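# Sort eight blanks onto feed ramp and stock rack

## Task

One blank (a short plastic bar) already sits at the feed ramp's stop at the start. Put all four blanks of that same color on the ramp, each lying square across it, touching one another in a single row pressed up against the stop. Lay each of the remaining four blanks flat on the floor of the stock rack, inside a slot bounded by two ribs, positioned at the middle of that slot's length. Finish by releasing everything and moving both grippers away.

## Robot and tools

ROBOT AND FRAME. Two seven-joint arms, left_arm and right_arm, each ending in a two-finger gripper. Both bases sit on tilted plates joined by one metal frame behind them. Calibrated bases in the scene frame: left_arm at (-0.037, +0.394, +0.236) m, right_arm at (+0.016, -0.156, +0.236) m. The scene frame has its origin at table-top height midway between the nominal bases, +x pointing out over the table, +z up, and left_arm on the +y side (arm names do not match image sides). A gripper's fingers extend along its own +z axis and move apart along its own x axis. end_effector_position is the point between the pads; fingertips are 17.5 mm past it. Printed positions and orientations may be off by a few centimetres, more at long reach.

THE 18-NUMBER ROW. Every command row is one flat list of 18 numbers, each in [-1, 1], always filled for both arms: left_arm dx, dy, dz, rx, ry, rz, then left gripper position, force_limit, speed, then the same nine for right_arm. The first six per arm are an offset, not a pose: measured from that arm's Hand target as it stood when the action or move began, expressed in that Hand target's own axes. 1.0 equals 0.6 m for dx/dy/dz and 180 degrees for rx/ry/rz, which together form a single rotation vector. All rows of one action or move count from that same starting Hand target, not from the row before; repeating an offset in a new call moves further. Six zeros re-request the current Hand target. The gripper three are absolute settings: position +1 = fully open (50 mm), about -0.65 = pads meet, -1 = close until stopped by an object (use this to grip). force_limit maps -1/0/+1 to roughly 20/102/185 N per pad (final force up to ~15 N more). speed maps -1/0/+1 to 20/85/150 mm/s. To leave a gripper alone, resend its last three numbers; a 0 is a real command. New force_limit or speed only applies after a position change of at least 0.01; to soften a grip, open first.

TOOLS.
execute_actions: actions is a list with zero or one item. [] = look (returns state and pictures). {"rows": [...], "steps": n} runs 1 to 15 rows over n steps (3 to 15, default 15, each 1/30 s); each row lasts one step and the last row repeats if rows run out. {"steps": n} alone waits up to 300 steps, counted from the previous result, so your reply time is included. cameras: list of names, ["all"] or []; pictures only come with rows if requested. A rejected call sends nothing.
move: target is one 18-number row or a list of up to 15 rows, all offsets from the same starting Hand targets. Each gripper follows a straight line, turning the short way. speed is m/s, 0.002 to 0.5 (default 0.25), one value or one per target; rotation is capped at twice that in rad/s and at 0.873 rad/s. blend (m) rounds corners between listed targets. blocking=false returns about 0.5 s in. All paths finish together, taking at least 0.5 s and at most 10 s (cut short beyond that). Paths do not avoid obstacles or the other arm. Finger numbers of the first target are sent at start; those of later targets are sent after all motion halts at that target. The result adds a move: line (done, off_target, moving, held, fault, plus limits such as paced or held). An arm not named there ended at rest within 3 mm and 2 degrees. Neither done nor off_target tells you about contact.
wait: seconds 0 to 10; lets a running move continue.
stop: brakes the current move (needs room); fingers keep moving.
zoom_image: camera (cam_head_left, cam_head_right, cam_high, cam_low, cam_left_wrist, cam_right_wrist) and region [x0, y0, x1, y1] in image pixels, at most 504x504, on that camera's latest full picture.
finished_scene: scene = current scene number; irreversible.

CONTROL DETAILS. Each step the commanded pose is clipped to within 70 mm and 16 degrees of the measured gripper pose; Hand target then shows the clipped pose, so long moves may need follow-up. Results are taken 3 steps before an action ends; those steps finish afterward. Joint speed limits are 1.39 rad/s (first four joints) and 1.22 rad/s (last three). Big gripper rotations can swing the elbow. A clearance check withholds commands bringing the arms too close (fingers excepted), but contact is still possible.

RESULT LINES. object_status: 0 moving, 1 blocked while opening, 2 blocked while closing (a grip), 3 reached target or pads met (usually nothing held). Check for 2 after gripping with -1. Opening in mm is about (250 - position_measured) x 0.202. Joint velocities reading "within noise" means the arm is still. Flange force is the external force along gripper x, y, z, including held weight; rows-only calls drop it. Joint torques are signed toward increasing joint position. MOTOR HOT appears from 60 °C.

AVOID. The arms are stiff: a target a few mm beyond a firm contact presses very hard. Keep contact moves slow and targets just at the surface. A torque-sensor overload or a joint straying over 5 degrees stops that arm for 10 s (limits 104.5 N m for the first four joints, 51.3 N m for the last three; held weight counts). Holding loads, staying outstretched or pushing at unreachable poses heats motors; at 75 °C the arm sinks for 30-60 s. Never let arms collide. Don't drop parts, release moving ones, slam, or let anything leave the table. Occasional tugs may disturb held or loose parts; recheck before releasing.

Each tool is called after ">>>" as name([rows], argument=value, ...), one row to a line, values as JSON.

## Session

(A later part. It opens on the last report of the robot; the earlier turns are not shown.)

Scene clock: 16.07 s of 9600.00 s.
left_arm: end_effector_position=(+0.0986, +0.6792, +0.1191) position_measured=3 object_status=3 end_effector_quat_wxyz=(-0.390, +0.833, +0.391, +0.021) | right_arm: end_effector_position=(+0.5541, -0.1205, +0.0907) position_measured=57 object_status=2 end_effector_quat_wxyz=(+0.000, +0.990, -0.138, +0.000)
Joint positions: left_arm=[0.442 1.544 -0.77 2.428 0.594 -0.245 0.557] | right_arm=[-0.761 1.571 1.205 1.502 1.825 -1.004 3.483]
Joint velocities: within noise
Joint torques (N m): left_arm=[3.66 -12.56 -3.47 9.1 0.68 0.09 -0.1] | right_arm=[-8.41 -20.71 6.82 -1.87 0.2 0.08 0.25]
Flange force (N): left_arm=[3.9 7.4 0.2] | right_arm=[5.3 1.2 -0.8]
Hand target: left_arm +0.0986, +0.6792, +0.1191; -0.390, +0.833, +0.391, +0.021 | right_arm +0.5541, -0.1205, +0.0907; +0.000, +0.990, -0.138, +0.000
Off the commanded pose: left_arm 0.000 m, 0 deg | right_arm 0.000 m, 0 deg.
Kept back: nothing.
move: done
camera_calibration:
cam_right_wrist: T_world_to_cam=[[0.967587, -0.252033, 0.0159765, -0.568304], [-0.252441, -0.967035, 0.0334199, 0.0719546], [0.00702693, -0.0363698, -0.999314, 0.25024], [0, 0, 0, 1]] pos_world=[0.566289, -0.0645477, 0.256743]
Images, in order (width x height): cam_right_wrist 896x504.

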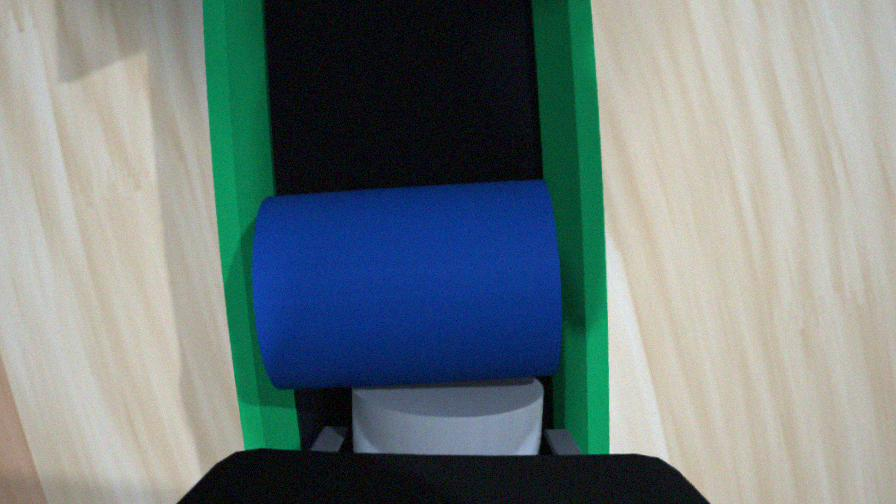

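>>> move(target=[0,0,0,0,0,0,1,-0.8,0,0,0,-0.2,0,0,0,-1,-0.6,-0.6], speed=0.08, cameras=["cam_right_wrist","cam_low","cam_high"])

>>> zoom_image(camera="cam_low", region=[400, 125, 600, 255])

Scene clock: 18.13 s of 9600.00 s.
left_arm: end_effector_position=(+0.0986, +0.6792, +0.1191) position_measured=3 object_status=3 end_effector_quat_wxyz=(-0.390, +0.833, +0.391, +0.021) | right_arm: end_effector_position=(+0.5541, -0.1204, +0.2106) position_measured=57 object_status=2 end_effector_quat_wxyz=(+0.000, +0.990, -0.138, +0.000)
Joint positions: left_arm=[0.442 1.544 -0.77 2.428 0.594 -0.245 0.557] | right_arm=[-0.845 1.4 1.338 1.528 1.987 -1.163 3.421]
Joint velocities: within noise
Joint torques (N m): left_arm=[3.58 -12.66 -3.49 9.14 0.68 0.05 -0.06] | right_arm=[-8.19 -19.41 7.1 -3.38 0.22 0.22 0.27]
Flange force (N): left_arm=[3.8 8.0 -0.1] | right_arm=[4.9 1.0 -1.7]
Hand target: left_arm +0.0986, +0.6792, +0.1191; -0.390, +0.833, +0.391, +0.021 | right_arm +0.5541, -0.1204, +0.2107; +0.000, +0.990, -0.138, +0.000
Off the commanded pose: left_arm 0.000 m, 0 deg | right_arm 0.000 m, 0 deg.
Kept back: nothing.
move: done
camera_calibration:
cam_right_wrist: T_world_to_cam=[[0.967591, -0.252014, 0.0159938, -0.570235], [-0.252423, -0.967038, 0.0334618, 0.0679798], [0.00703374, -0.0364146, -0.999312, 0.370094], [0, 0, 0, 1]] pos_world=[0.566311, -0.0644912, 0.376685]
Images, in order (width x height): cam_high 896x504, cam_low 896x504, cam_right_wrist 896x504.

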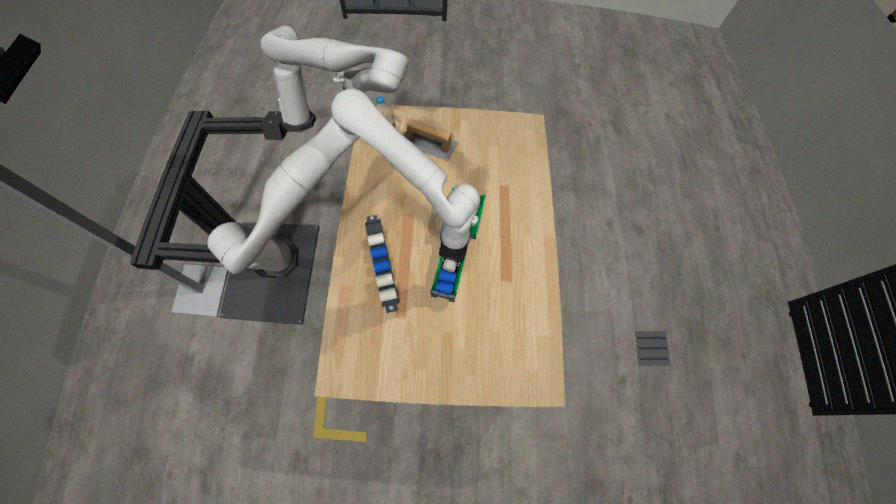

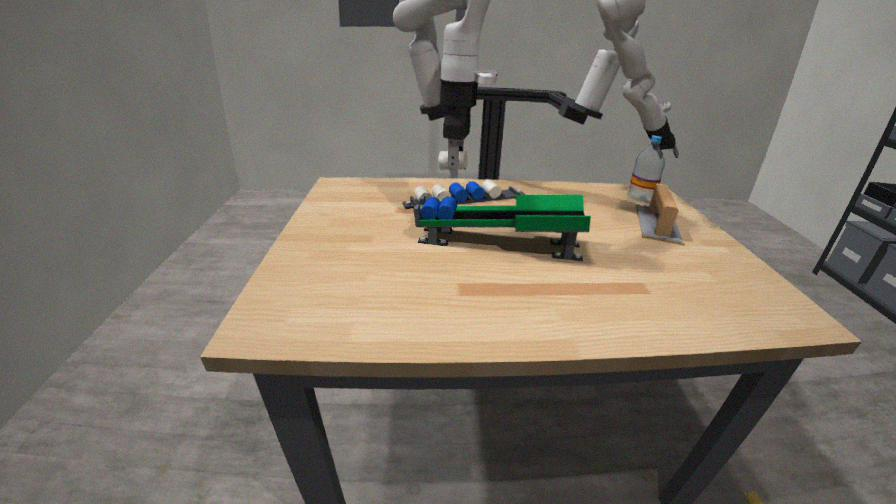

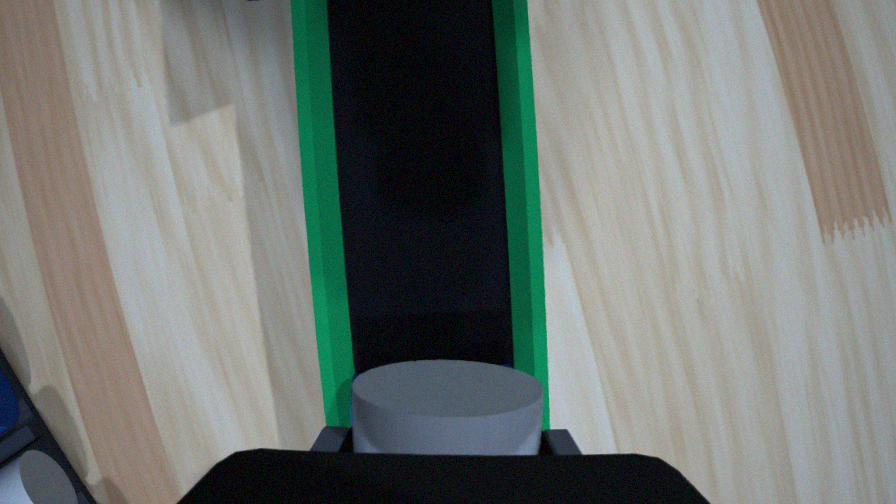

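Scaled by 2.520 from the camera's 896x504 image, which has a finer 1280x720 frame.

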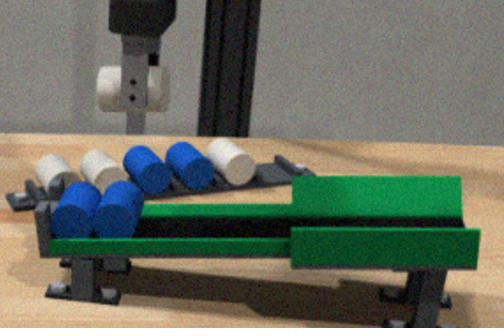

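>>> move(target=[0,0,0,0,0,0,1,-0.8,0,-0.5507,-0.1525,0.101,0,0,0.3146,-1,-0.6,-0.6], speed=0.25, cameras=["cam_right_wrist","cam_low","cam_high"])

Scene clock: 21.40 s of 9600.00 s.
left_arm: end_effector_position=(+0.0986, +0.6792, +0.1191) position_measured=3 object_status=3 end_effector_quat_wxyz=(-0.390, +0.833, +0.391, +0.021) | right_arm: end_effector_position=(+0.2614, +0.0579, +0.1500) position_measured=57 object_status=2 end_effector_quat_wxyz=(+0.000, +0.806, -0.591, +0.000)
Joint positions: left_arm=[0.442 1.544 -0.77 2.428 0.594 -0.245 0.557] | right_arm=[-1.637 1.578 1.138 2.123 1.594 -1.054 2.279]
Joint velocities: left_arm=[within noise] | right_arm=[-0.003 0.001 0 -0.003 0.003 -0.001 -0.009]
Joint torques (N m): left_arm=[3.62 -12.58 -3.5 9.14 0.68 0.05 -0.07] | right_arm=[-4.21 -15.56 6.1 -0.22 0.35 0.17 0.29]
Flange force (N): left_arm=[3.9 7.8 0.0] | right_arm=[2.9 -3.9 -2.2]
Hand target: left_arm +0.0986, +0.6792, +0.1191; -0.390, +0.833, +0.391, +0.021 | right_arm +0.2613, +0.0580, +0.1500; +0.000, +0.806, -0.591, +0.000
Off the commanded pose: left_arm 0.000 m, 0 deg | right_arm 0.000 m, 0 deg.
Kept back: nothing.
move: done
camera_calibration:
cam_right_wrist: T_world_to_cam=[[0.321841, -0.94665, 0.0164958, -0.0321357], [-0.946434, -0.32119, 0.033152, 0.312622], [-0.0260851, -0.0262819, -0.999314, 0.326183], [0, 0, 0, 1]] pos_world=[0.314727, 0.0785626, 0.316126]
Images, in order (width x height): cam_high 896x504, cam_low 896x504, cam_right_wrist 896x504.

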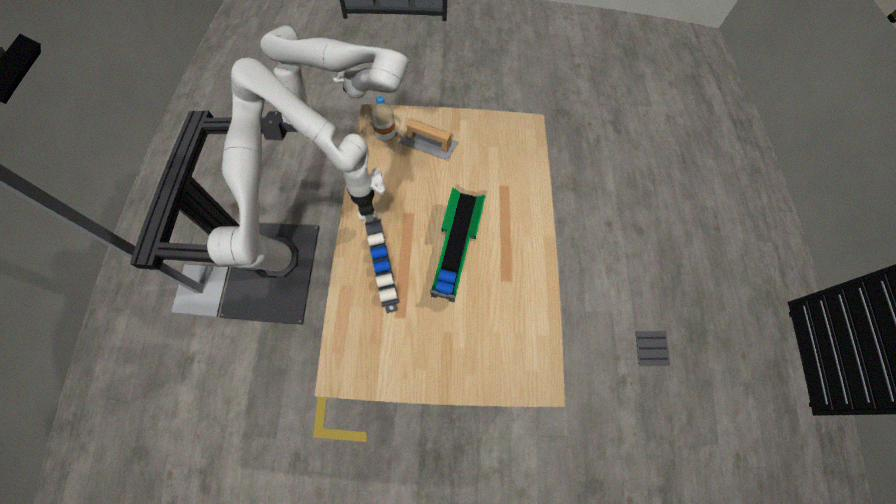

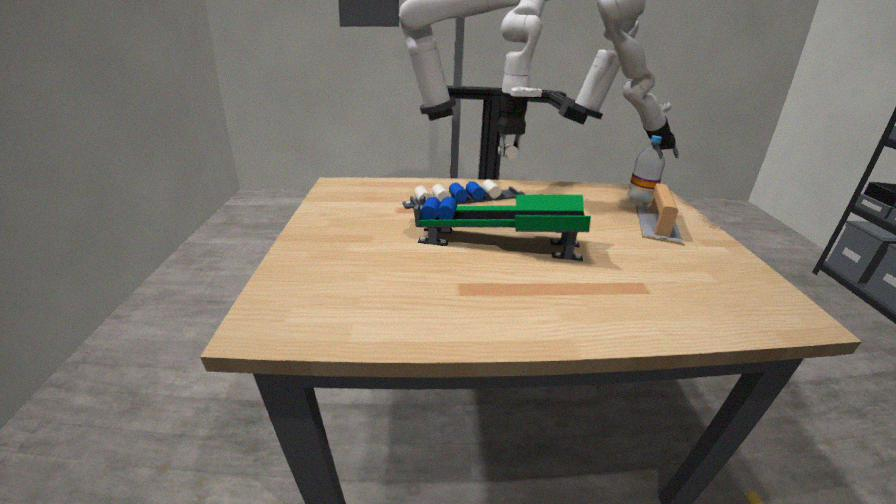

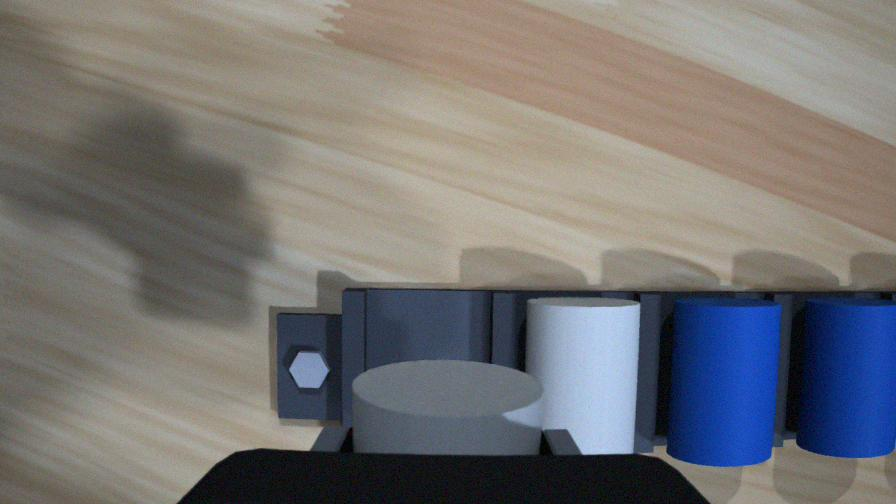

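>>> zoom_image(camera="cam_right_wrist", region=[260, 270, 560, 460])

>>> zoom_image(camera="cam_low", region=[395, 175, 535, 215])

>>> zoom_image(camera="cam_low", region=[480, 130, 540, 170])

Scaled by 1.680 from the camera's 896x504 image, which has a finer 1280x720 frame.

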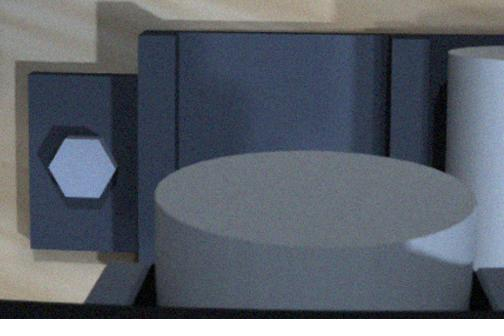

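Scaled by 3.600 from the camera's 896x504 image, which has a finer 1280x720 frame.

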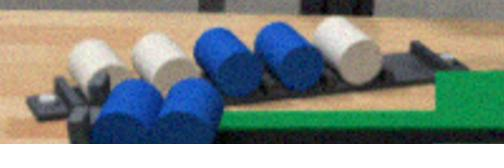

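Scaled by 8.400 from the camera's 896x504 image, which has a finer 1280x720 frame.

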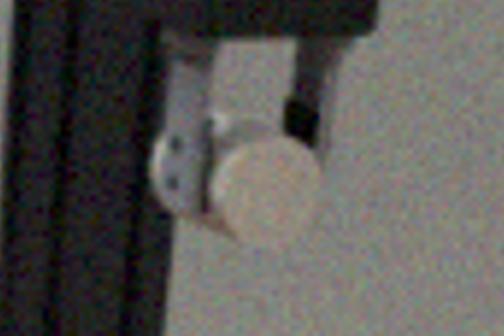

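>>> move([
  [0,0,0,0,0,0,1,-0.8,0,-0.007,-0.0122,0.0,-0.0333,0,0,-1,-0.6,-0.6],
  [0,0,0,0,0,0,1,-0.8,0,-0.007,-0.0122,0.175,-0.0333,0,0,-1,-0.6,-0.6],
], speed=0.12, cameras=["cam_right_wrist","cam_low","cam_head_right"])

>>> zoom_image(camera="cam_low", region=[465, 150, 535, 210])

Scene clock: 24.97 s of 9600.00 s.
left_arm: end_effector_position=(+0.0986, +0.6792, +0.1191) position_measured=3 object_status=3 end_effector_quat_wxyz=(-0.390, +0.833, +0.391, +0.021) | right_arm: end_effector_position=(+0.2670, +0.0641, +0.0451) position_measured=57 object_status=2 end_effector_quat_wxyz=(+0.042, +0.805, -0.591, -0.031)
Joint positions: left_arm=[0.442 1.544 -0.77 2.428 0.594 -0.245 0.557] | right_arm=[-1.501 1.766 0.993 1.924 1.505 -1.036 2.257]
Joint velocities: within noise
Joint torques (N m): left_arm=[3.61 -12.64 -3.51 9.15 0.7 0.03 -0.1] | right_arm=[-4.77 -17.33 6.19 1.19 0.52 -0.1 0.23]
Flange force (N): left_arm=[3.7 8.0 0.0] | right_arm=[2.8 -3.8 -1.9]
Hand target: left_arm +0.0986, +0.6792, +0.1191; -0.390, +0.833, +0.391, +0.021 | right_arm +0.2670, +0.0641, +0.0450; +0.042, +0.805, -0.591, -0.031
Off the commanded pose: left_arm 0.000 m, 0 deg | right_arm 0.000 m, 0 deg.
Kept back: nothing.
move: done
camera_calibration:
cam_right_wrist: T_world_to_cam=[[0.323236, -0.946213, 0.0140965, -0.0266242], [-0.93796, -0.31837, 0.137374, 0.316292], [-0.125497, -0.0576263, -0.990419, 0.249761], [0, 0, 0, 1]] pos_world=[0.33662, 0.0898987, 0.204293]
Images, in order (width x height): cam_head_right 896x504, cam_low 896x504, cam_right_wrist 896x504.

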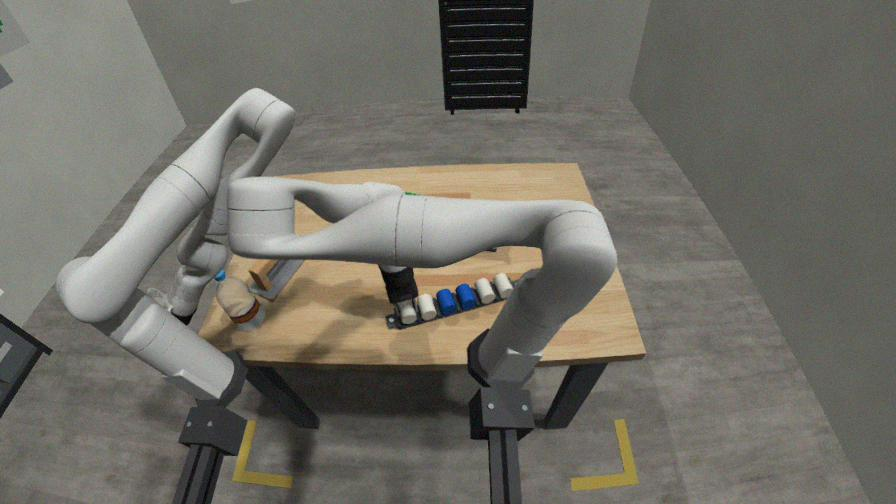

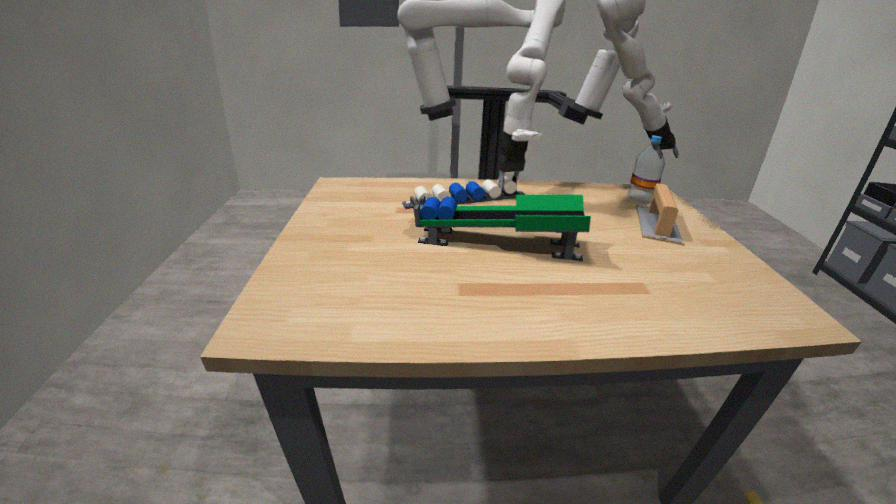

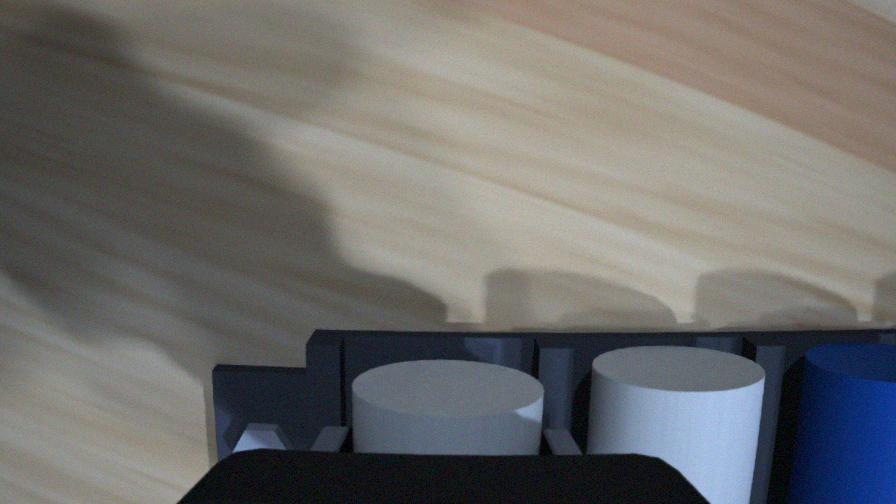

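Scaled by 7.200 from the camera's 896x504 image, which has a finer 1280x720 frame.

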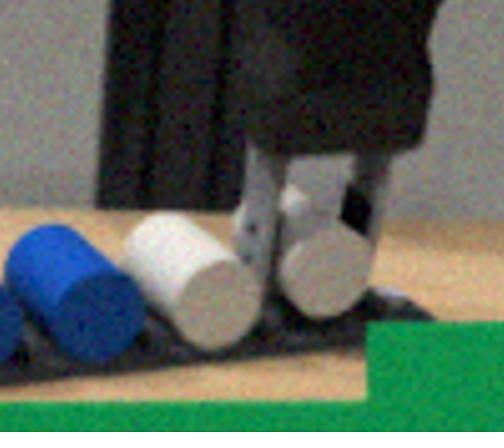

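>>> move(target=[0,0,0,0,0,0,1,-0.8,0,0,-0.001,0.01,0,0,0,-1,-0.6,-0.6], speed=0.04, cameras=[])

>>> zoom_image(camera="cam_right_wrist", region=[300, 310, 600, 460])

Scene clock: 25.90 s of 9600.00 s.
left_arm: end_effector_position=(+0.0986, +0.6792, +0.1191) position_measured=3 object_status=3 end_effector_quat_wxyz=(-0.390, +0.833, +0.391, +0.021) | right_arm: end_effector_position=(+0.2670, +0.0641, +0.0390) position_measured=57 object_status=2 end_effector_quat_wxyz=(+0.042, +0.805, -0.591, -0.031)
Joint positions: left_arm=[0.442 1.544 -0.77 2.428 0.594 -0.245 0.557] | right_arm=[-1.498 1.778 0.985 1.918 1.493 -1.031 2.26]
Joint velocities: within noise
Joint torques (N m): left_arm=[3.56 -12.64 -3.51 9.17 0.7 0.03 -0.07] | right_arm=[-4.75 -17.33 5.89 1.43 0.36 -0.18 0.25]
Flange force (N): left_arm=[3.8 8.1 -0.2] | right_arm=[2.3 -4.8 -2.4]
Hand target: left_arm +0.0986, +0.6792, +0.1191; -0.390, +0.833, +0.391, +0.021 | right_arm +0.2670, +0.0641, +0.0390; +0.042, +0.805, -0.591, -0.031
Off the commanded pose: left_arm 0.000 m, 0 deg | right_arm 0.000 m, 0 deg.
Kept back: nothing.
move: done
No camera images: "cameras" was empty.

Scaled by 1.680 from the camera's 896x504 image, which has a finer 1280x720 frame.

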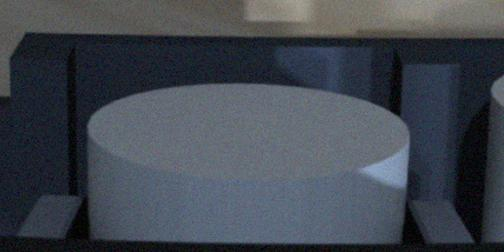

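>>> move(target=[0,0,0,0,0,0,1,-0.8,0,0,-0.0006,0.006,0,0,0,-1,-0.6,-0.6], speed=0.03, cameras=["cam_right_wrist"])

Scene clock: 26.83 s of 9600.00 s.
left_arm: end_effector_position=(+0.0986, +0.6792, +0.1191) position_measured=3 object_status=3 end_effector_quat_wxyz=(-0.390, +0.833, +0.391, +0.021) | right_arm: end_effector_position=(+0.2670, +0.0642, +0.0355) position_measured=57 object_status=2 end_effector_quat_wxyz=(+0.042, +0.805, -0.591, -0.031)
Joint positions: left_arm=[0.442 1.544 -0.77 2.428 0.594 -0.245 0.557] | right_arm=[-1.496 1.784 0.98 1.914 1.486 -1.028 2.261]
Joint velocities: within noise
Joint torques (N m): left_arm=[3.59 -12.58 -3.48 9.16 0.65 0.04 -0.09] | right_arm=[-2.32 -6.26 -2.04 -3.17 -2.11 1.14 0.21]
Flange force (N): left_arm=[3.8 8.0 -0.2] | right_arm=[6.0 2.9 -44.6]
Hand target: left_arm +0.0986, +0.6792, +0.1191; -0.390, +0.833, +0.391, +0.021 | right_arm +0.2670, +0.0641, +0.0354; +0.042, +0.805, -0.591, -0.031
Off the commanded pose: left_arm 0.000 m, 0 deg | right_arm 0.000 m, 0 deg.
Kept back: nothing.
move: done
camera_calibration:
cam_right_wrist: T_world_to_cam=[[0.323223, -0.946219, 0.0140371, -0.0264578], [-0.937973, -0.318369, 0.13729, 0.317598], [-0.125437, -0.0575417, -0.990431, 0.240256], [0, 0, 0, 1]] pos_world=[0.336587, 0.0899032, 0.194726]
Images, in order (width x height): cam_right_wrist 896x504.

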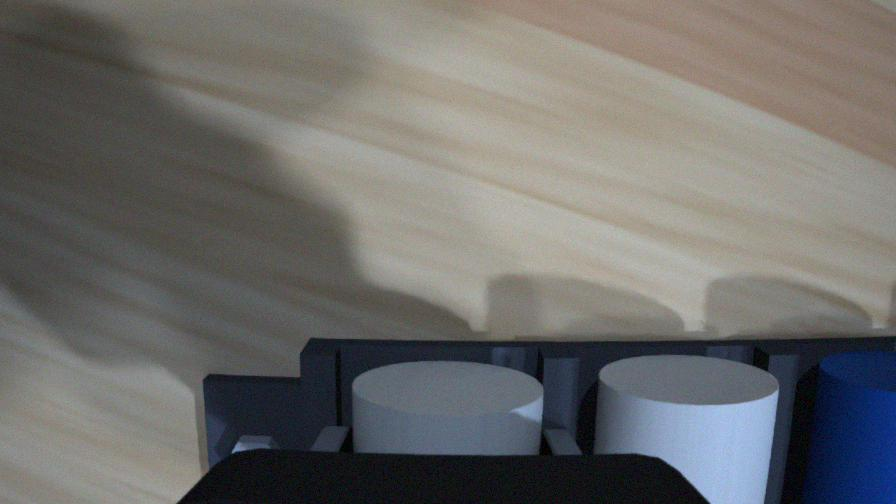

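>>> move(target=[0,0,0,0,0,0,1,-0.8,0,0,0.0001,-0.0012,0,0,0,-1,-0.6,-0.6], speed=0.03, cameras=[])

>>> move(target=[0,0,0,0,0,0,1,-0.8,0,0,0,0,0,0,0,0.86,-0.6,-1], speed=0.03, cameras=["cam_right_wrist"])

Scene clock: 27.77 s of 9600.00 s.
left_arm: end_effector_position=(+0.0986, +0.6792, +0.1191) position_measured=3 object_status=3 end_effector_quat_wxyz=(-0.390, +0.833, +0.391, +0.021) | right_arm: end_effector_position=(+0.2670, +0.0641, +0.0361) position_measured=57 object_status=2 end_effector_quat_wxyz=(+0.043, +0.805, -0.591, -0.031)
Joint positions: left_arm=[0.442 1.544 -0.77 2.428 0.594 -0.245 0.557] | right_arm=[-1.496 1.783 0.981 1.914 1.488 -1.028 2.261]
Joint velocities: within noise
Joint torques (N m): left_arm=[3.6 -12.61 -3.47 9.11 0.63 0.07 -0.09] | right_arm=[-3.24 -9.22 -0.38 0.12 -0.12 -0.01 0.26]
Flange force (N): left_arm=[3.7 7.8 -0.1] | right_arm=[3.4 -3.6 -28.7]
Hand target: left_arm +0.0986, +0.6792, +0.1191; -0.390, +0.833, +0.391, +0.021 | right_arm +0.2670, +0.0641, +0.0361; +0.042, +0.805, -0.591, -0.031
Off the commanded pose: left_arm 0.000 m, 0 deg | right_arm 0.000 m, 0 deg.
Kept back: nothing.
move: done
No camera images: "cameras" was empty.

Scene clock: 28.47 s of 9600.00 s.
left_arm: end_effector_position=(+0.0986, +0.6792, +0.1191) position_measured=3 object_status=3 end_effector_quat_wxyz=(-0.390, +0.833, +0.391, +0.021) | right_arm: end_effector_position=(+0.2670, +0.0641, +0.0361) position_measured=24 object_status=3 end_effector_quat_wxyz=(+0.043, +0.805, -0.591, -0.031)
Joint positions: left_arm=[0.442 1.544 -0.77 2.428 0.594 -0.245 0.557] | right_arm=[-1.496 1.783 0.981 1.914 1.488 -1.028 2.261]
Joint velocities: within noise
Joint torques (N m): left_arm=[3.64 -12.61 -3.45 9.13 0.69 0.07 -0.12] | right_arm=[-4.3 -11.42 0.36 -1.27 -0.65 -0.3 0.21]
Flange force (N): left_arm=[3.8 7.7 0.1] | right_arm=[7.0 -2.1 -25.4]
Hand target: left_arm +0.0986, +0.6792, +0.1191; -0.390, +0.833, +0.391, +0.021 | right_arm +0.2670, +0.0641, +0.0361; +0.042, +0.805, -0.591, -0.031
Off the commanded pose: left_arm 0.000 m, 0 deg | right_arm 0.000 m, 0 deg.
Kept back: nothing.
move: done
camera_calibration:
cam_right_wrist: T_world_to_cam=[[0.323277, -0.946198, 0.0141784, -0.0265567], [-0.93794, -0.318396, 0.137448, 0.317449], [-0.125538, -0.0577322, -0.990408, 0.240884], [0, 0, 0, 1]] pos_world=[0.336574, 0.0898534, 0.195317]
Images, in order (width x height): cam_right_wrist 896x504.

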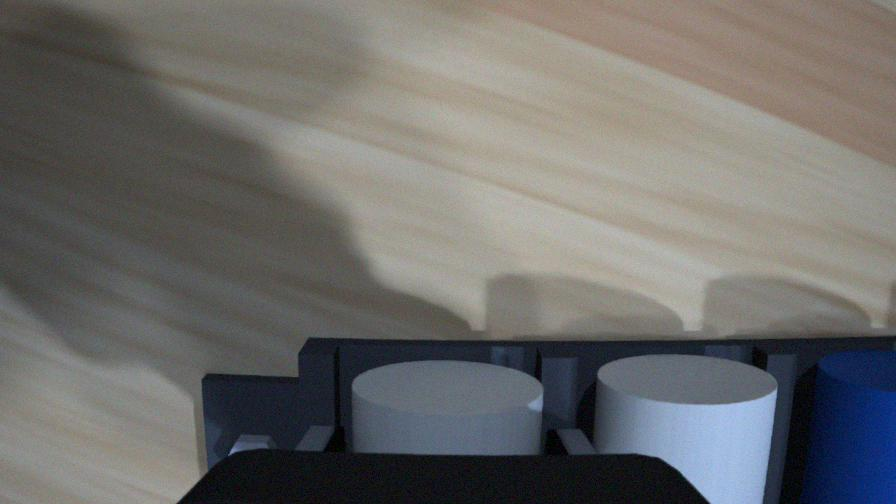

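>>> move([
  [0,0,0,0,0,0,1,-0.8,0,0,0.0087,-0.0829,0,0,0,0.86,-0.6,-1],
  [0,0,0,0,0,0,1,-0.8,0,0.1798,0.0205,-0.1217,0.0333,0,0,0.88,-0.6,0],
], speed=0.15, blend=[0.01,0], cameras=["cam_right_wrist","cam_low"])

>>> zoom_image(camera="cam_low", region=[395, 150, 535, 220])

Scene clock: 31.33 s of 9600.00 s.
left_arm: end_effector_position=(+0.0986, +0.6792, +0.1191) position_measured=3 object_status=3 end_effector_quat_wxyz=(-0.390, +0.833, +0.391, +0.021) | right_arm: end_effector_position=(+0.2951, -0.0401, +0.1101) position_measured=21 object_status=3 end_effector_quat_wxyz=(+0.000, +0.806, -0.591, +0.000)
Joint positions: left_arm=[0.442 1.544 -0.77 2.428 0.594 -0.245 0.557] | right_arm=[-1.38 1.655 1.127 2.246 1.386 -1.044 2.731]
Joint velocities: within noise
Joint torques (N m): left_arm=[3.61 -12.58 -3.51 9.1 0.67 0.07 -0.06] | right_arm=[-4.99 -14.42 5.38 1.67 0.24 0.15 0.26]
Flange force (N): left_arm=[3.7 7.6 0.0] | right_arm=[4.6 -3.9 -2.7]
Hand target: left_arm +0.0986, +0.6792, +0.1191; -0.390, +0.833, +0.391, +0.021 | right_arm +0.2951, -0.0401, +0.1101; +0.000, +0.806, -0.591, +0.000
Off the commanded pose: left_arm 0.000 m, 0 deg | right_arm 0.000 m, 0 deg.
Kept back: nothing.
move: done; blend cut to 0 m at target 1
camera_calibration:
cam_right_wrist: T_world_to_cam=[[0.321752, -0.94668, 0.0165134, -0.13508], [-0.946463, -0.321099, 0.0332009, 0.314324], [-0.0261282, -0.0263118, -0.999312, 0.284554], [0, 0, 0, 1]] pos_world=[0.348393, -0.0194612, 0.276153]
Images, in order (width x height): cam_low 896x504, cam_right_wrist 896x504.

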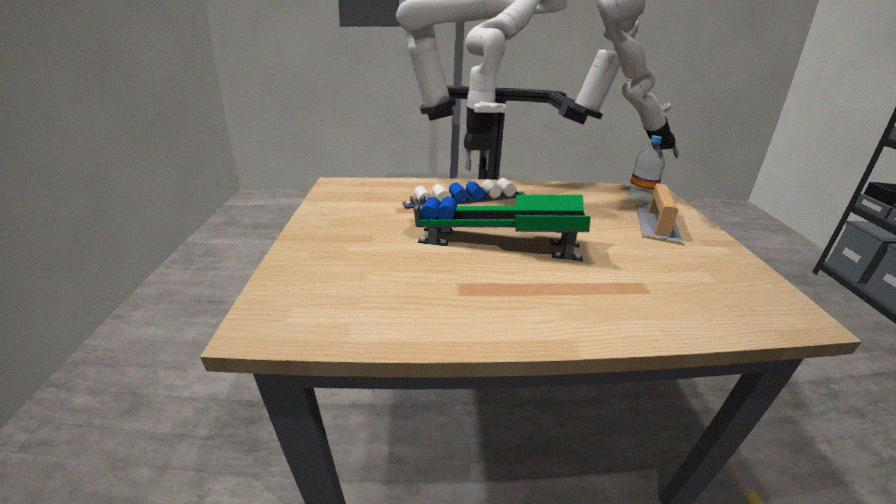

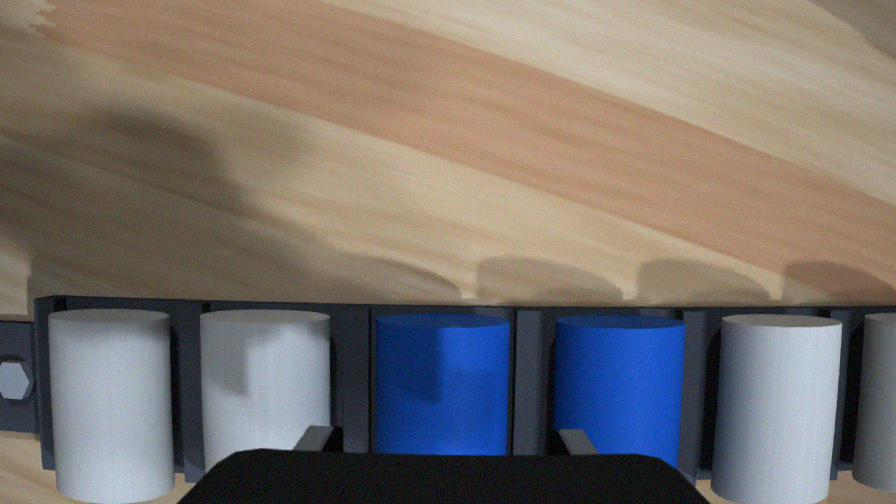

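Scaled by 3.600 from the camera's 896x504 image, which has a finer 1280x720 frame.

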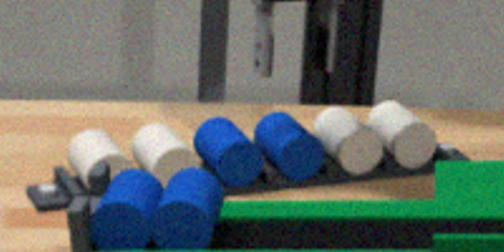

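>>> zoom_image(camera="cam_right_wrist", region=[20, 280, 360, 504])

Scaled by 1.482 from the camera's 896x504 image, which has a finer 1280x720 frame.

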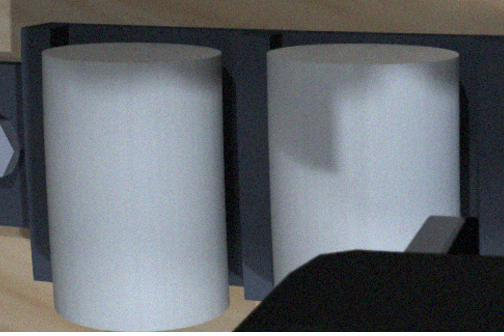

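>>> move([
  [0,0,0,0,0,0,1,-0.8,0,0,0,0.08,0,0,0,0.88,-0.6,0],
  [0,0,0,0,0,0,1,-0.8,0,0,0,0.121,0,0,0,0.88,-0.6,0],
], speed=[0.12,0.06], blend=[0.01,0], cameras=["cam_right_wrist","cam_low"])

Scene clock: 33.57 s of 9600.00 s.
left_arm: end_effector_position=(+0.0986, +0.6792, +0.1191) position_measured=3 object_status=3 end_effector_quat_wxyz=(-0.390, +0.833, +0.391, +0.021) | right_arm: end_effector_position=(+0.2950, -0.0401, +0.0375) position_measured=21 object_status=3 end_effector_quat_wxyz=(+0.000, +0.806, -0.591, +0.000)
Joint positions: left_arm=[0.442 1.544 -0.77 2.428 0.594 -0.245 0.557] | right_arm=[-1.344 1.813 1.007 2.175 1.188 -1.027 2.781]
Joint velocities: within noise
Joint torques (N m): left_arm=[3.59 -12.6 -3.42 9.08 0.69 0.06 -0.07] | right_arm=[-5.03 -14.95 5.61 3.12 0.09 0.12 0.19]
Flange force (N): left_arm=[4.0 7.7 -0.2] | right_arm=[4.3 -4.2 -2.3]
Hand target: left_arm +0.0986, +0.6792, +0.1191; -0.390, +0.833, +0.391, +0.021 | right_arm +0.2950, -0.0402, +0.0375; +0.000, +0.806, -0.591, +0.000
Off the commanded pose: left_arm 0.000 m, 0 deg | right_arm 0.000 m, 0 deg.
Kept back: nothing.
move: done; blend cut to 0 m at target 1
camera_calibration:
cam_right_wrist: T_world_to_cam=[[0.321755, -0.946679, 0.0165227, -0.133915], [-0.946463, -0.321102, 0.0331872, 0.31671], [-0.0261122, -0.0263163, -0.999313, 0.212054], [0, 0, 0, 1]] pos_world=[0.348379, -0.0194977, 0.20361]
Images, in order (width x height): cam_low 896x504, cam_right_wrist 896x504.

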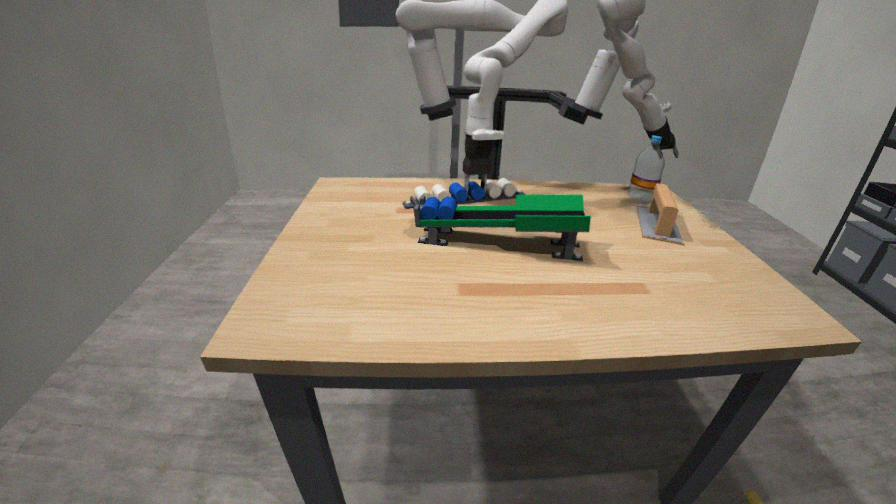

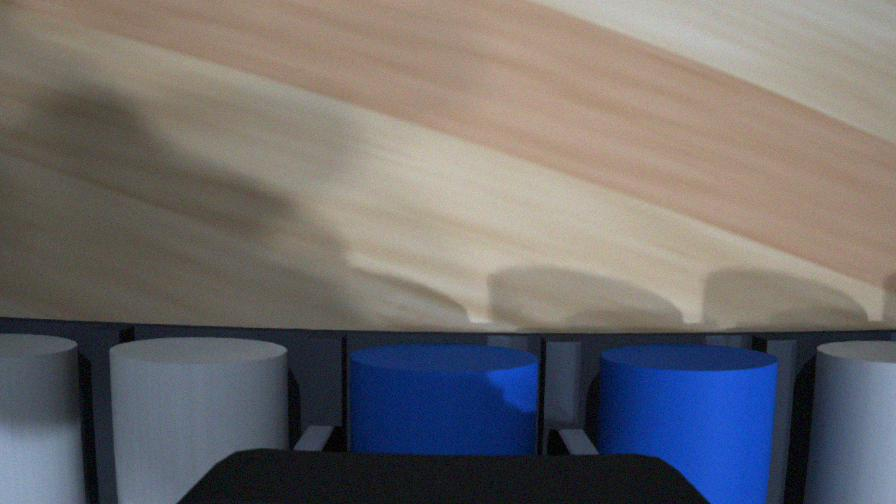

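>>> move(target=[0,0,0,0,0,0,1,-0.8,0,0,0,0,0,0,0,-1,-0.6,-0.6], speed=0.06, cameras=[])

>>> move([
  [0,0,0,0,0,0,1,-0.8,0,0,0,-0.1375,0,0,0,-1,-0.6,-0.6],
  [0,0,0,0,0,0,1,-0.8,0,0.2027,-0.4017,-0.2042,0,0,0.1606,-1,-0.6,-0.6],
], speed=[0.12,0.25], blend=[0.02,0], cameras=["cam_right_wrist","cam_low"])

Scene clock: 35.03 s of 9600.00 s.
left_arm: end_effector_position=(+0.0986, +0.6792, +0.1191) position_measured=3 object_status=3 end_effector_quat_wxyz=(-0.390, +0.833, +0.391, +0.021) | right_arm: end_effector_position=(+0.2950, -0.0402, +0.0375) position_measured=57 object_status=2 end_effector_quat_wxyz=(+0.000, +0.806, -0.591, +0.000)
Joint positions: left_arm=[0.442 1.544 -0.77 2.428 0.594 -0.245 0.557] | right_arm=[-1.344 1.813 1.007 2.175 1.188 -1.027 2.781]
Joint velocities: within noise
Joint torques (N m): left_arm=[3.65 -12.6 -3.43 9.13 0.67 0.04 -0.09] | right_arm=[-4.98 -14.69 5.22 3.13 0.21 0.12 0.26]
Flange force (N): left_arm=[4.0 7.8 0.0] | right_arm=[4.3 -4.6 -3.2]
Hand target: left_arm +0.0986, +0.6792, +0.1191; -0.390, +0.833, +0.391, +0.021 | right_arm +0.2950, -0.0402, +0.0375; +0.000, +0.806, -0.591, +0.000
Off the commanded pose: left_arm 0.000 m, 0 deg | right_arm 0.000 m, 0 deg.
Kept back: nothing.
move: done
No camera images: "cameras" was empty.

Scene clock: 37.77 s of 9600.00 s.
left_arm: end_effector_position=(+0.0986, +0.6792, +0.1191) position_measured=3 object_status=3 end_effector_quat_wxyz=(-0.390, +0.833, +0.391, +0.021) | right_arm: end_effector_position=(+0.5614, -0.0837, +0.1599) position_measured=57 object_status=2 end_effector_quat_wxyz=(+0.000, -0.633, +0.774, +0.000)
Joint positions: left_arm=[0.442 1.544 -0.77 2.428 0.594 -0.245 0.557] | right_arm=[-0.864 1.581 1.404 1.464 1.812 -1.226 1.898]
Joint velocities: left_arm=[within noise] | right_arm=[0.004 0.001 0 -0.007 0.003 -0.003 -0.006]
Joint torques (N m): left_arm=[3.65 -12.6 -3.46 9.08 0.66 0.09 -0.06] | right_arm=[-8.6 -20.82 7.74 -2.05 0.26 0.28 0.22]
Flange force (N): left_arm=[3.8 7.4 0.2] | right_arm=[1.3 -5.8 -1.2]
Hand target: left_arm +0.0986, +0.6792, +0.1191; -0.390, +0.833, +0.391, +0.021 | right_arm +0.5615, -0.0837, +0.1599; +0.000, -0.633, +0.774, +0.000
Off the commanded pose: left_arm 0.000 m, 0 deg | right_arm 0.000 m, 0 deg.
Kept back: nothing.
move: done; blend cut to 0 m at target 1
camera_calibration:
cam_right_wrist: T_world_to_cam=[[-0.175915, -0.984264, 0.0166709, 0.0133865], [-0.983775, 0.176384, 0.0327987, 0.613432], [-0.035223, -0.0106306, -0.999323, 0.346631], [0, 0, 0, 1]] pos_world=[0.618044, -0.0913387, 0.326053]
Images, in order (width x height): cam_low 896x504, cam_right_wrist 896x504.

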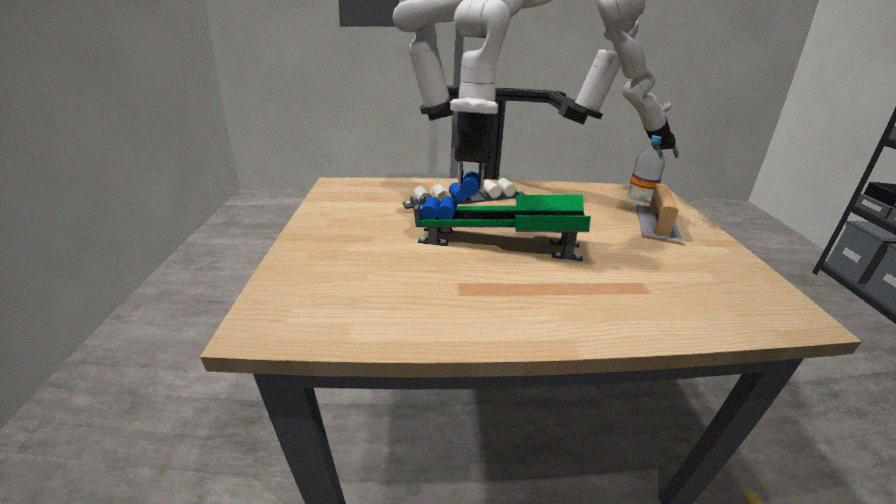

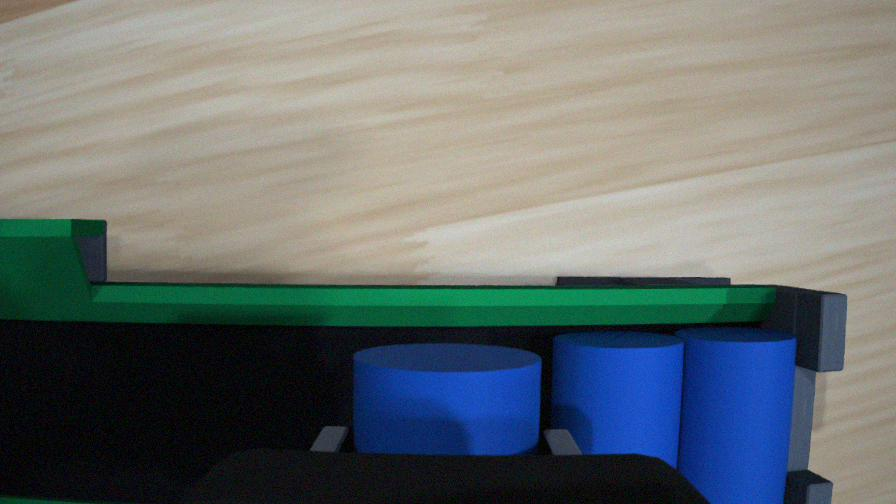

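>>> move([
  [0,0,0,0,0,0,1,-0.8,0,0,0.0108,0.04,0,0,0,-1,-0.6,-0.6],
  [0,0,0,0,0,0,1,-0.8,0,0,0.0108,0.1015,0,0,0,-1,-0.6,-0.6],
], speed=[0.1,0.05], blend=[0.01,0], cameras=["cam_right_wrist","cam_low"])

>>> zoom_image(camera="cam_low", region=[400, 155, 520, 235])

Scene clock: 40.10 s of 9600.00 s.
left_arm: end_effector_position=(+0.0986, +0.6792, +0.1191) position_measured=3 object_status=3 end_effector_quat_wxyz=(-0.390, +0.833, +0.391, +0.021) | right_arm: end_effector_position=(+0.5551, -0.0824, +0.0991) position_measured=57 object_status=2 end_effector_quat_wxyz=(+0.000, -0.633, +0.774, +0.000)
Joint positions: left_arm=[0.442 1.544 -0.77 2.428 0.594 -0.245 0.557] | right_arm=[-0.842 1.668 1.339 1.466 1.728 -1.146 1.925]
Joint velocities: within noise
Joint torques (N m): left_arm=[3.62 -12.59 -3.48 9.04 0.64 0.09 -0.06] | right_arm=[-8.17 -21.29 7.85 -1.13 0.37 0.19 0.25]
Flange force (N): left_arm=[3.7 7.4 0.0] | right_arm=[0.6 -5.4 -0.2]
Hand target: left_arm +0.0986, +0.6792, +0.1191; -0.390, +0.833, +0.391, +0.021 | right_arm +0.5551, -0.0824, +0.0990; +0.000, -0.633, +0.774, +0.000
Off the commanded pose: left_arm 0.000 m, 0 deg | right_arm 0.000 m, 0 deg.
Kept back: nothing.
move: done; blend cut to 0 m at target 1
camera_calibration:
cam_right_wrist: T_world_to_cam=[[-0.175975, -0.984254, 0.0166464, 0.0145971], [-0.983761, 0.176443, 0.032903, 0.609001], [-0.0353221, -0.0105859, -0.99932, 0.285692], [0, 0, 0, 1]] pos_world=[0.611771, -0.0900624, 0.265217]
Images, in order (width x height): cam_low 896x504, cam_right_wrist 896x504.

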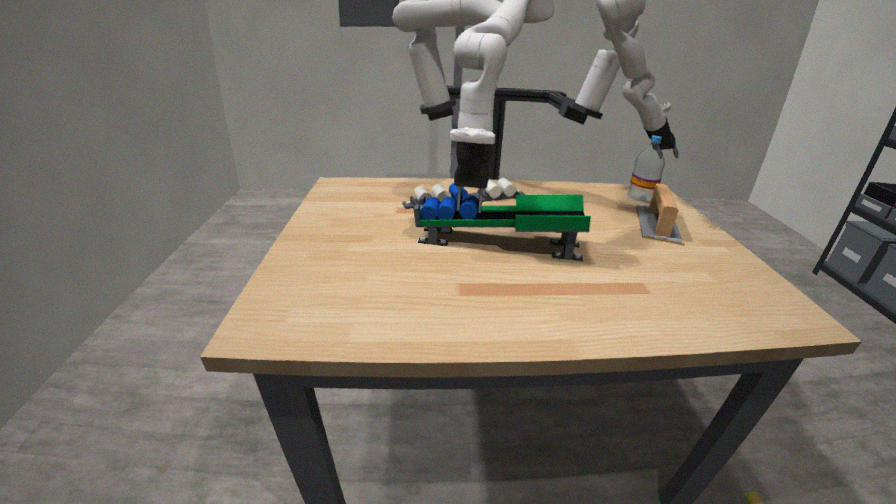

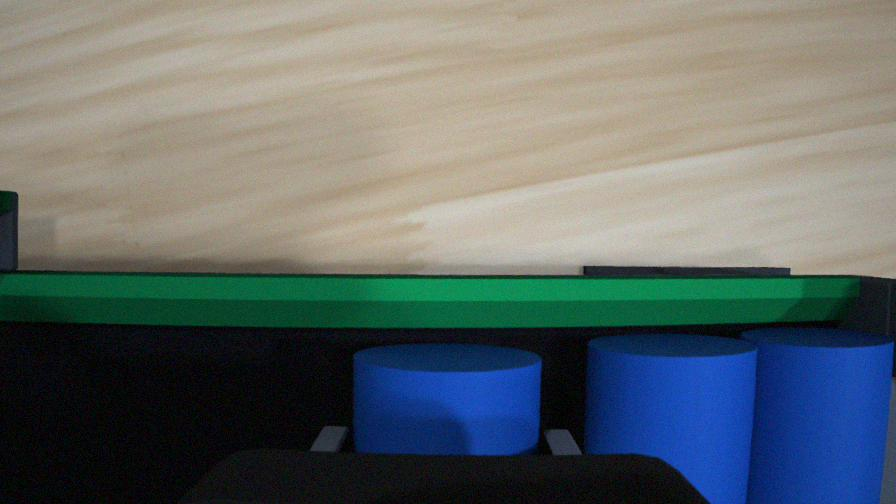

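Scaled by 4.200 from the camera's 896x504 image, which has a finer 1280x720 frame.

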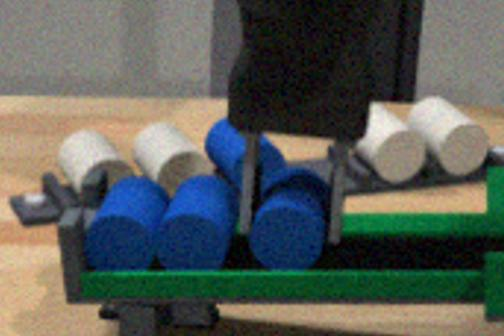

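>>> move(target=[0,0,0,0,0,0,1,-0.8,0,0,-0.001,0.0027,0,0,0,-1,-0.6,-0.6], speed=0.03, cameras=[])

Scene clock: 41.80 s of 9600.00 s.
left_arm: end_effector_position=(+0.0986, +0.6792, +0.1191) position_measured=3 object_status=3 end_effector_quat_wxyz=(-0.390, +0.833, +0.391, +0.021) | right_arm: end_effector_position=(+0.5557, -0.0825, +0.0974) position_measured=57 object_status=2 end_effector_quat_wxyz=(+0.000, -0.633, +0.774, +0.000)
Joint positions: left_arm=[0.442 1.544 -0.77 2.428 0.594 -0.245 0.557] | right_arm=[-0.839 1.67 1.338 1.462 1.727 -1.145 1.924]
Joint velocities: within noise
Joint torques (N m): left_arm=[3.56 -12.69 -3.54 9.13 0.67 0.05 -0.08] | right_arm=[-8.33 -21.08 7.64 -1.15 0.27 0.15 0.25]
Flange force (N): left_arm=[3.5 8.0 -0.1] | right_arm=[0.9 -5.8 -0.7]
Hand target: left_arm +0.0986, +0.6792, +0.1191; -0.390, +0.833, +0.391, +0.021 | right_arm +0.5557, -0.0825, +0.0974; +0.000, -0.633, +0.774, +0.000
Off the commanded pose: left_arm 0.000 m, 0 deg | right_arm 0.000 m, 0 deg.
Kept back: nothing.
move: done
No camera images: "cameras" was empty.

>>> move(target=[0,0,0,0,0,0,1,-0.8,0,0,0,0.0025,0,0,0,-1,-0.6,-0.6], speed=0.03, cameras=[])

Scene clock: 42.73 s of 9600.00 s.
left_arm: end_effector_position=(+0.0986, +0.6792, +0.1191) position_measured=3 object_status=3 end_effector_quat_wxyz=(-0.390, +0.833, +0.391, +0.021) | right_arm: end_effector_position=(+0.5557, -0.0825, +0.0959) position_measured=57 object_status=2 end_effector_quat_wxyz=(+0.000, -0.633, +0.774, +0.000)
Joint positions: left_arm=[0.442 1.544 -0.77 2.428 0.594 -0.245 0.557] | right_arm=[-0.838 1.673 1.337 1.461 1.725 -1.143 1.925]
Joint velocities: within noise
Joint torques (N m): left_arm=[3.61 -12.65 -3.51 9.11 0.69 0.06 -0.06] | right_arm=[-8.32 -21.05 7.61 -1.18 0.27 0.16 0.25]
Flange force (N): left_arm=[3.7 7.7 0.1] | right_arm=[1.0 -5.6 -0.9]
Hand target: left_arm +0.0986, +0.6792, +0.1191; -0.390, +0.833, +0.391, +0.021 | right_arm +0.5557, -0.0825, +0.0959; +0.000, -0.633, +0.774, +0.000
Off the commanded pose: left_arm 0.000 m, 0 deg | right_arm 0.000 m, 0 deg.
Kept back: nothing.
move: done
No camera images: "cameras" was empty.

>>> move(target=[0,0,0,0,0,0,1,-0.8,0,0,0,0.0025,0,0,0,-1,-0.6,-0.6], speed=0.03, cameras=["cam_low"])

>>> zoom_image(camera="cam_low", region=[410, 185, 490, 235])

Scene clock: 43.67 s of 9600.00 s.
left_arm: end_effector_position=(+0.0986, +0.6792, +0.1191) position_measured=3 object_status=3 end_effector_quat_wxyz=(-0.390, +0.833, +0.391, +0.021) | right_arm: end_effector_position=(+0.5557, -0.0825, +0.0945) position_measured=57 object_status=2 end_effector_quat_wxyz=(+0.000, -0.633, +0.774, +0.000)
Joint positions: left_arm=[0.442 1.544 -0.77 2.428 0.594 -0.245 0.557] | right_arm=[-0.837 1.675 1.336 1.46 1.723 -1.141 1.925]
Joint velocities: within noise
Joint torques (N m): left_arm=[3.61 -12.67 -3.51 9.13 0.69 0.08 -0.11] | right_arm=[-4.38 -9.99 0.77 -4.87 -3.1 3.4 0.23]
Flange force (N): left_arm=[3.5 7.8 0.2] | right_arm=[7.1 6.6 -36.4]
Hand target: left_arm +0.0986, +0.6792, +0.1191; -0.390, +0.833, +0.391, +0.021 | right_arm +0.5557, -0.0825, +0.0944; +0.000, -0.633, +0.774, +0.000
Off the commanded pose: left_arm 0.000 m, 0 deg | right_arm 0.000 m, 0 deg.
Kept back: nothing.
move: done
Images, in order (width x height): cam_low 896x504.

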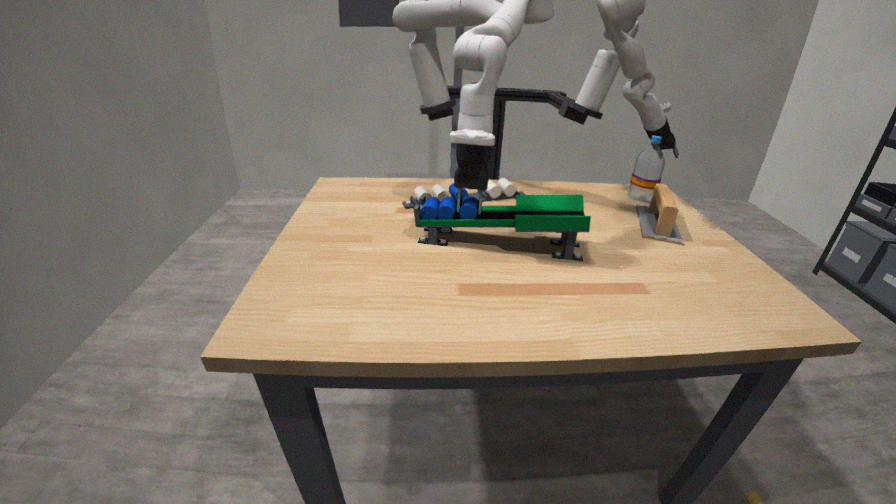

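Scaled by 6.300 from the camera's 896x504 image, which has a finer 1280x720 frame.

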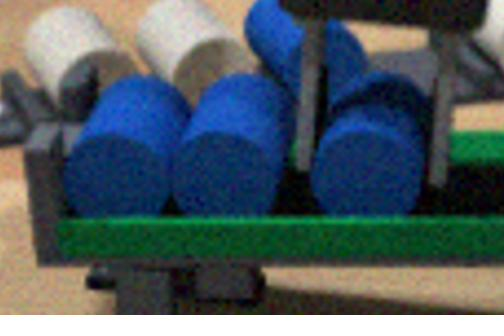

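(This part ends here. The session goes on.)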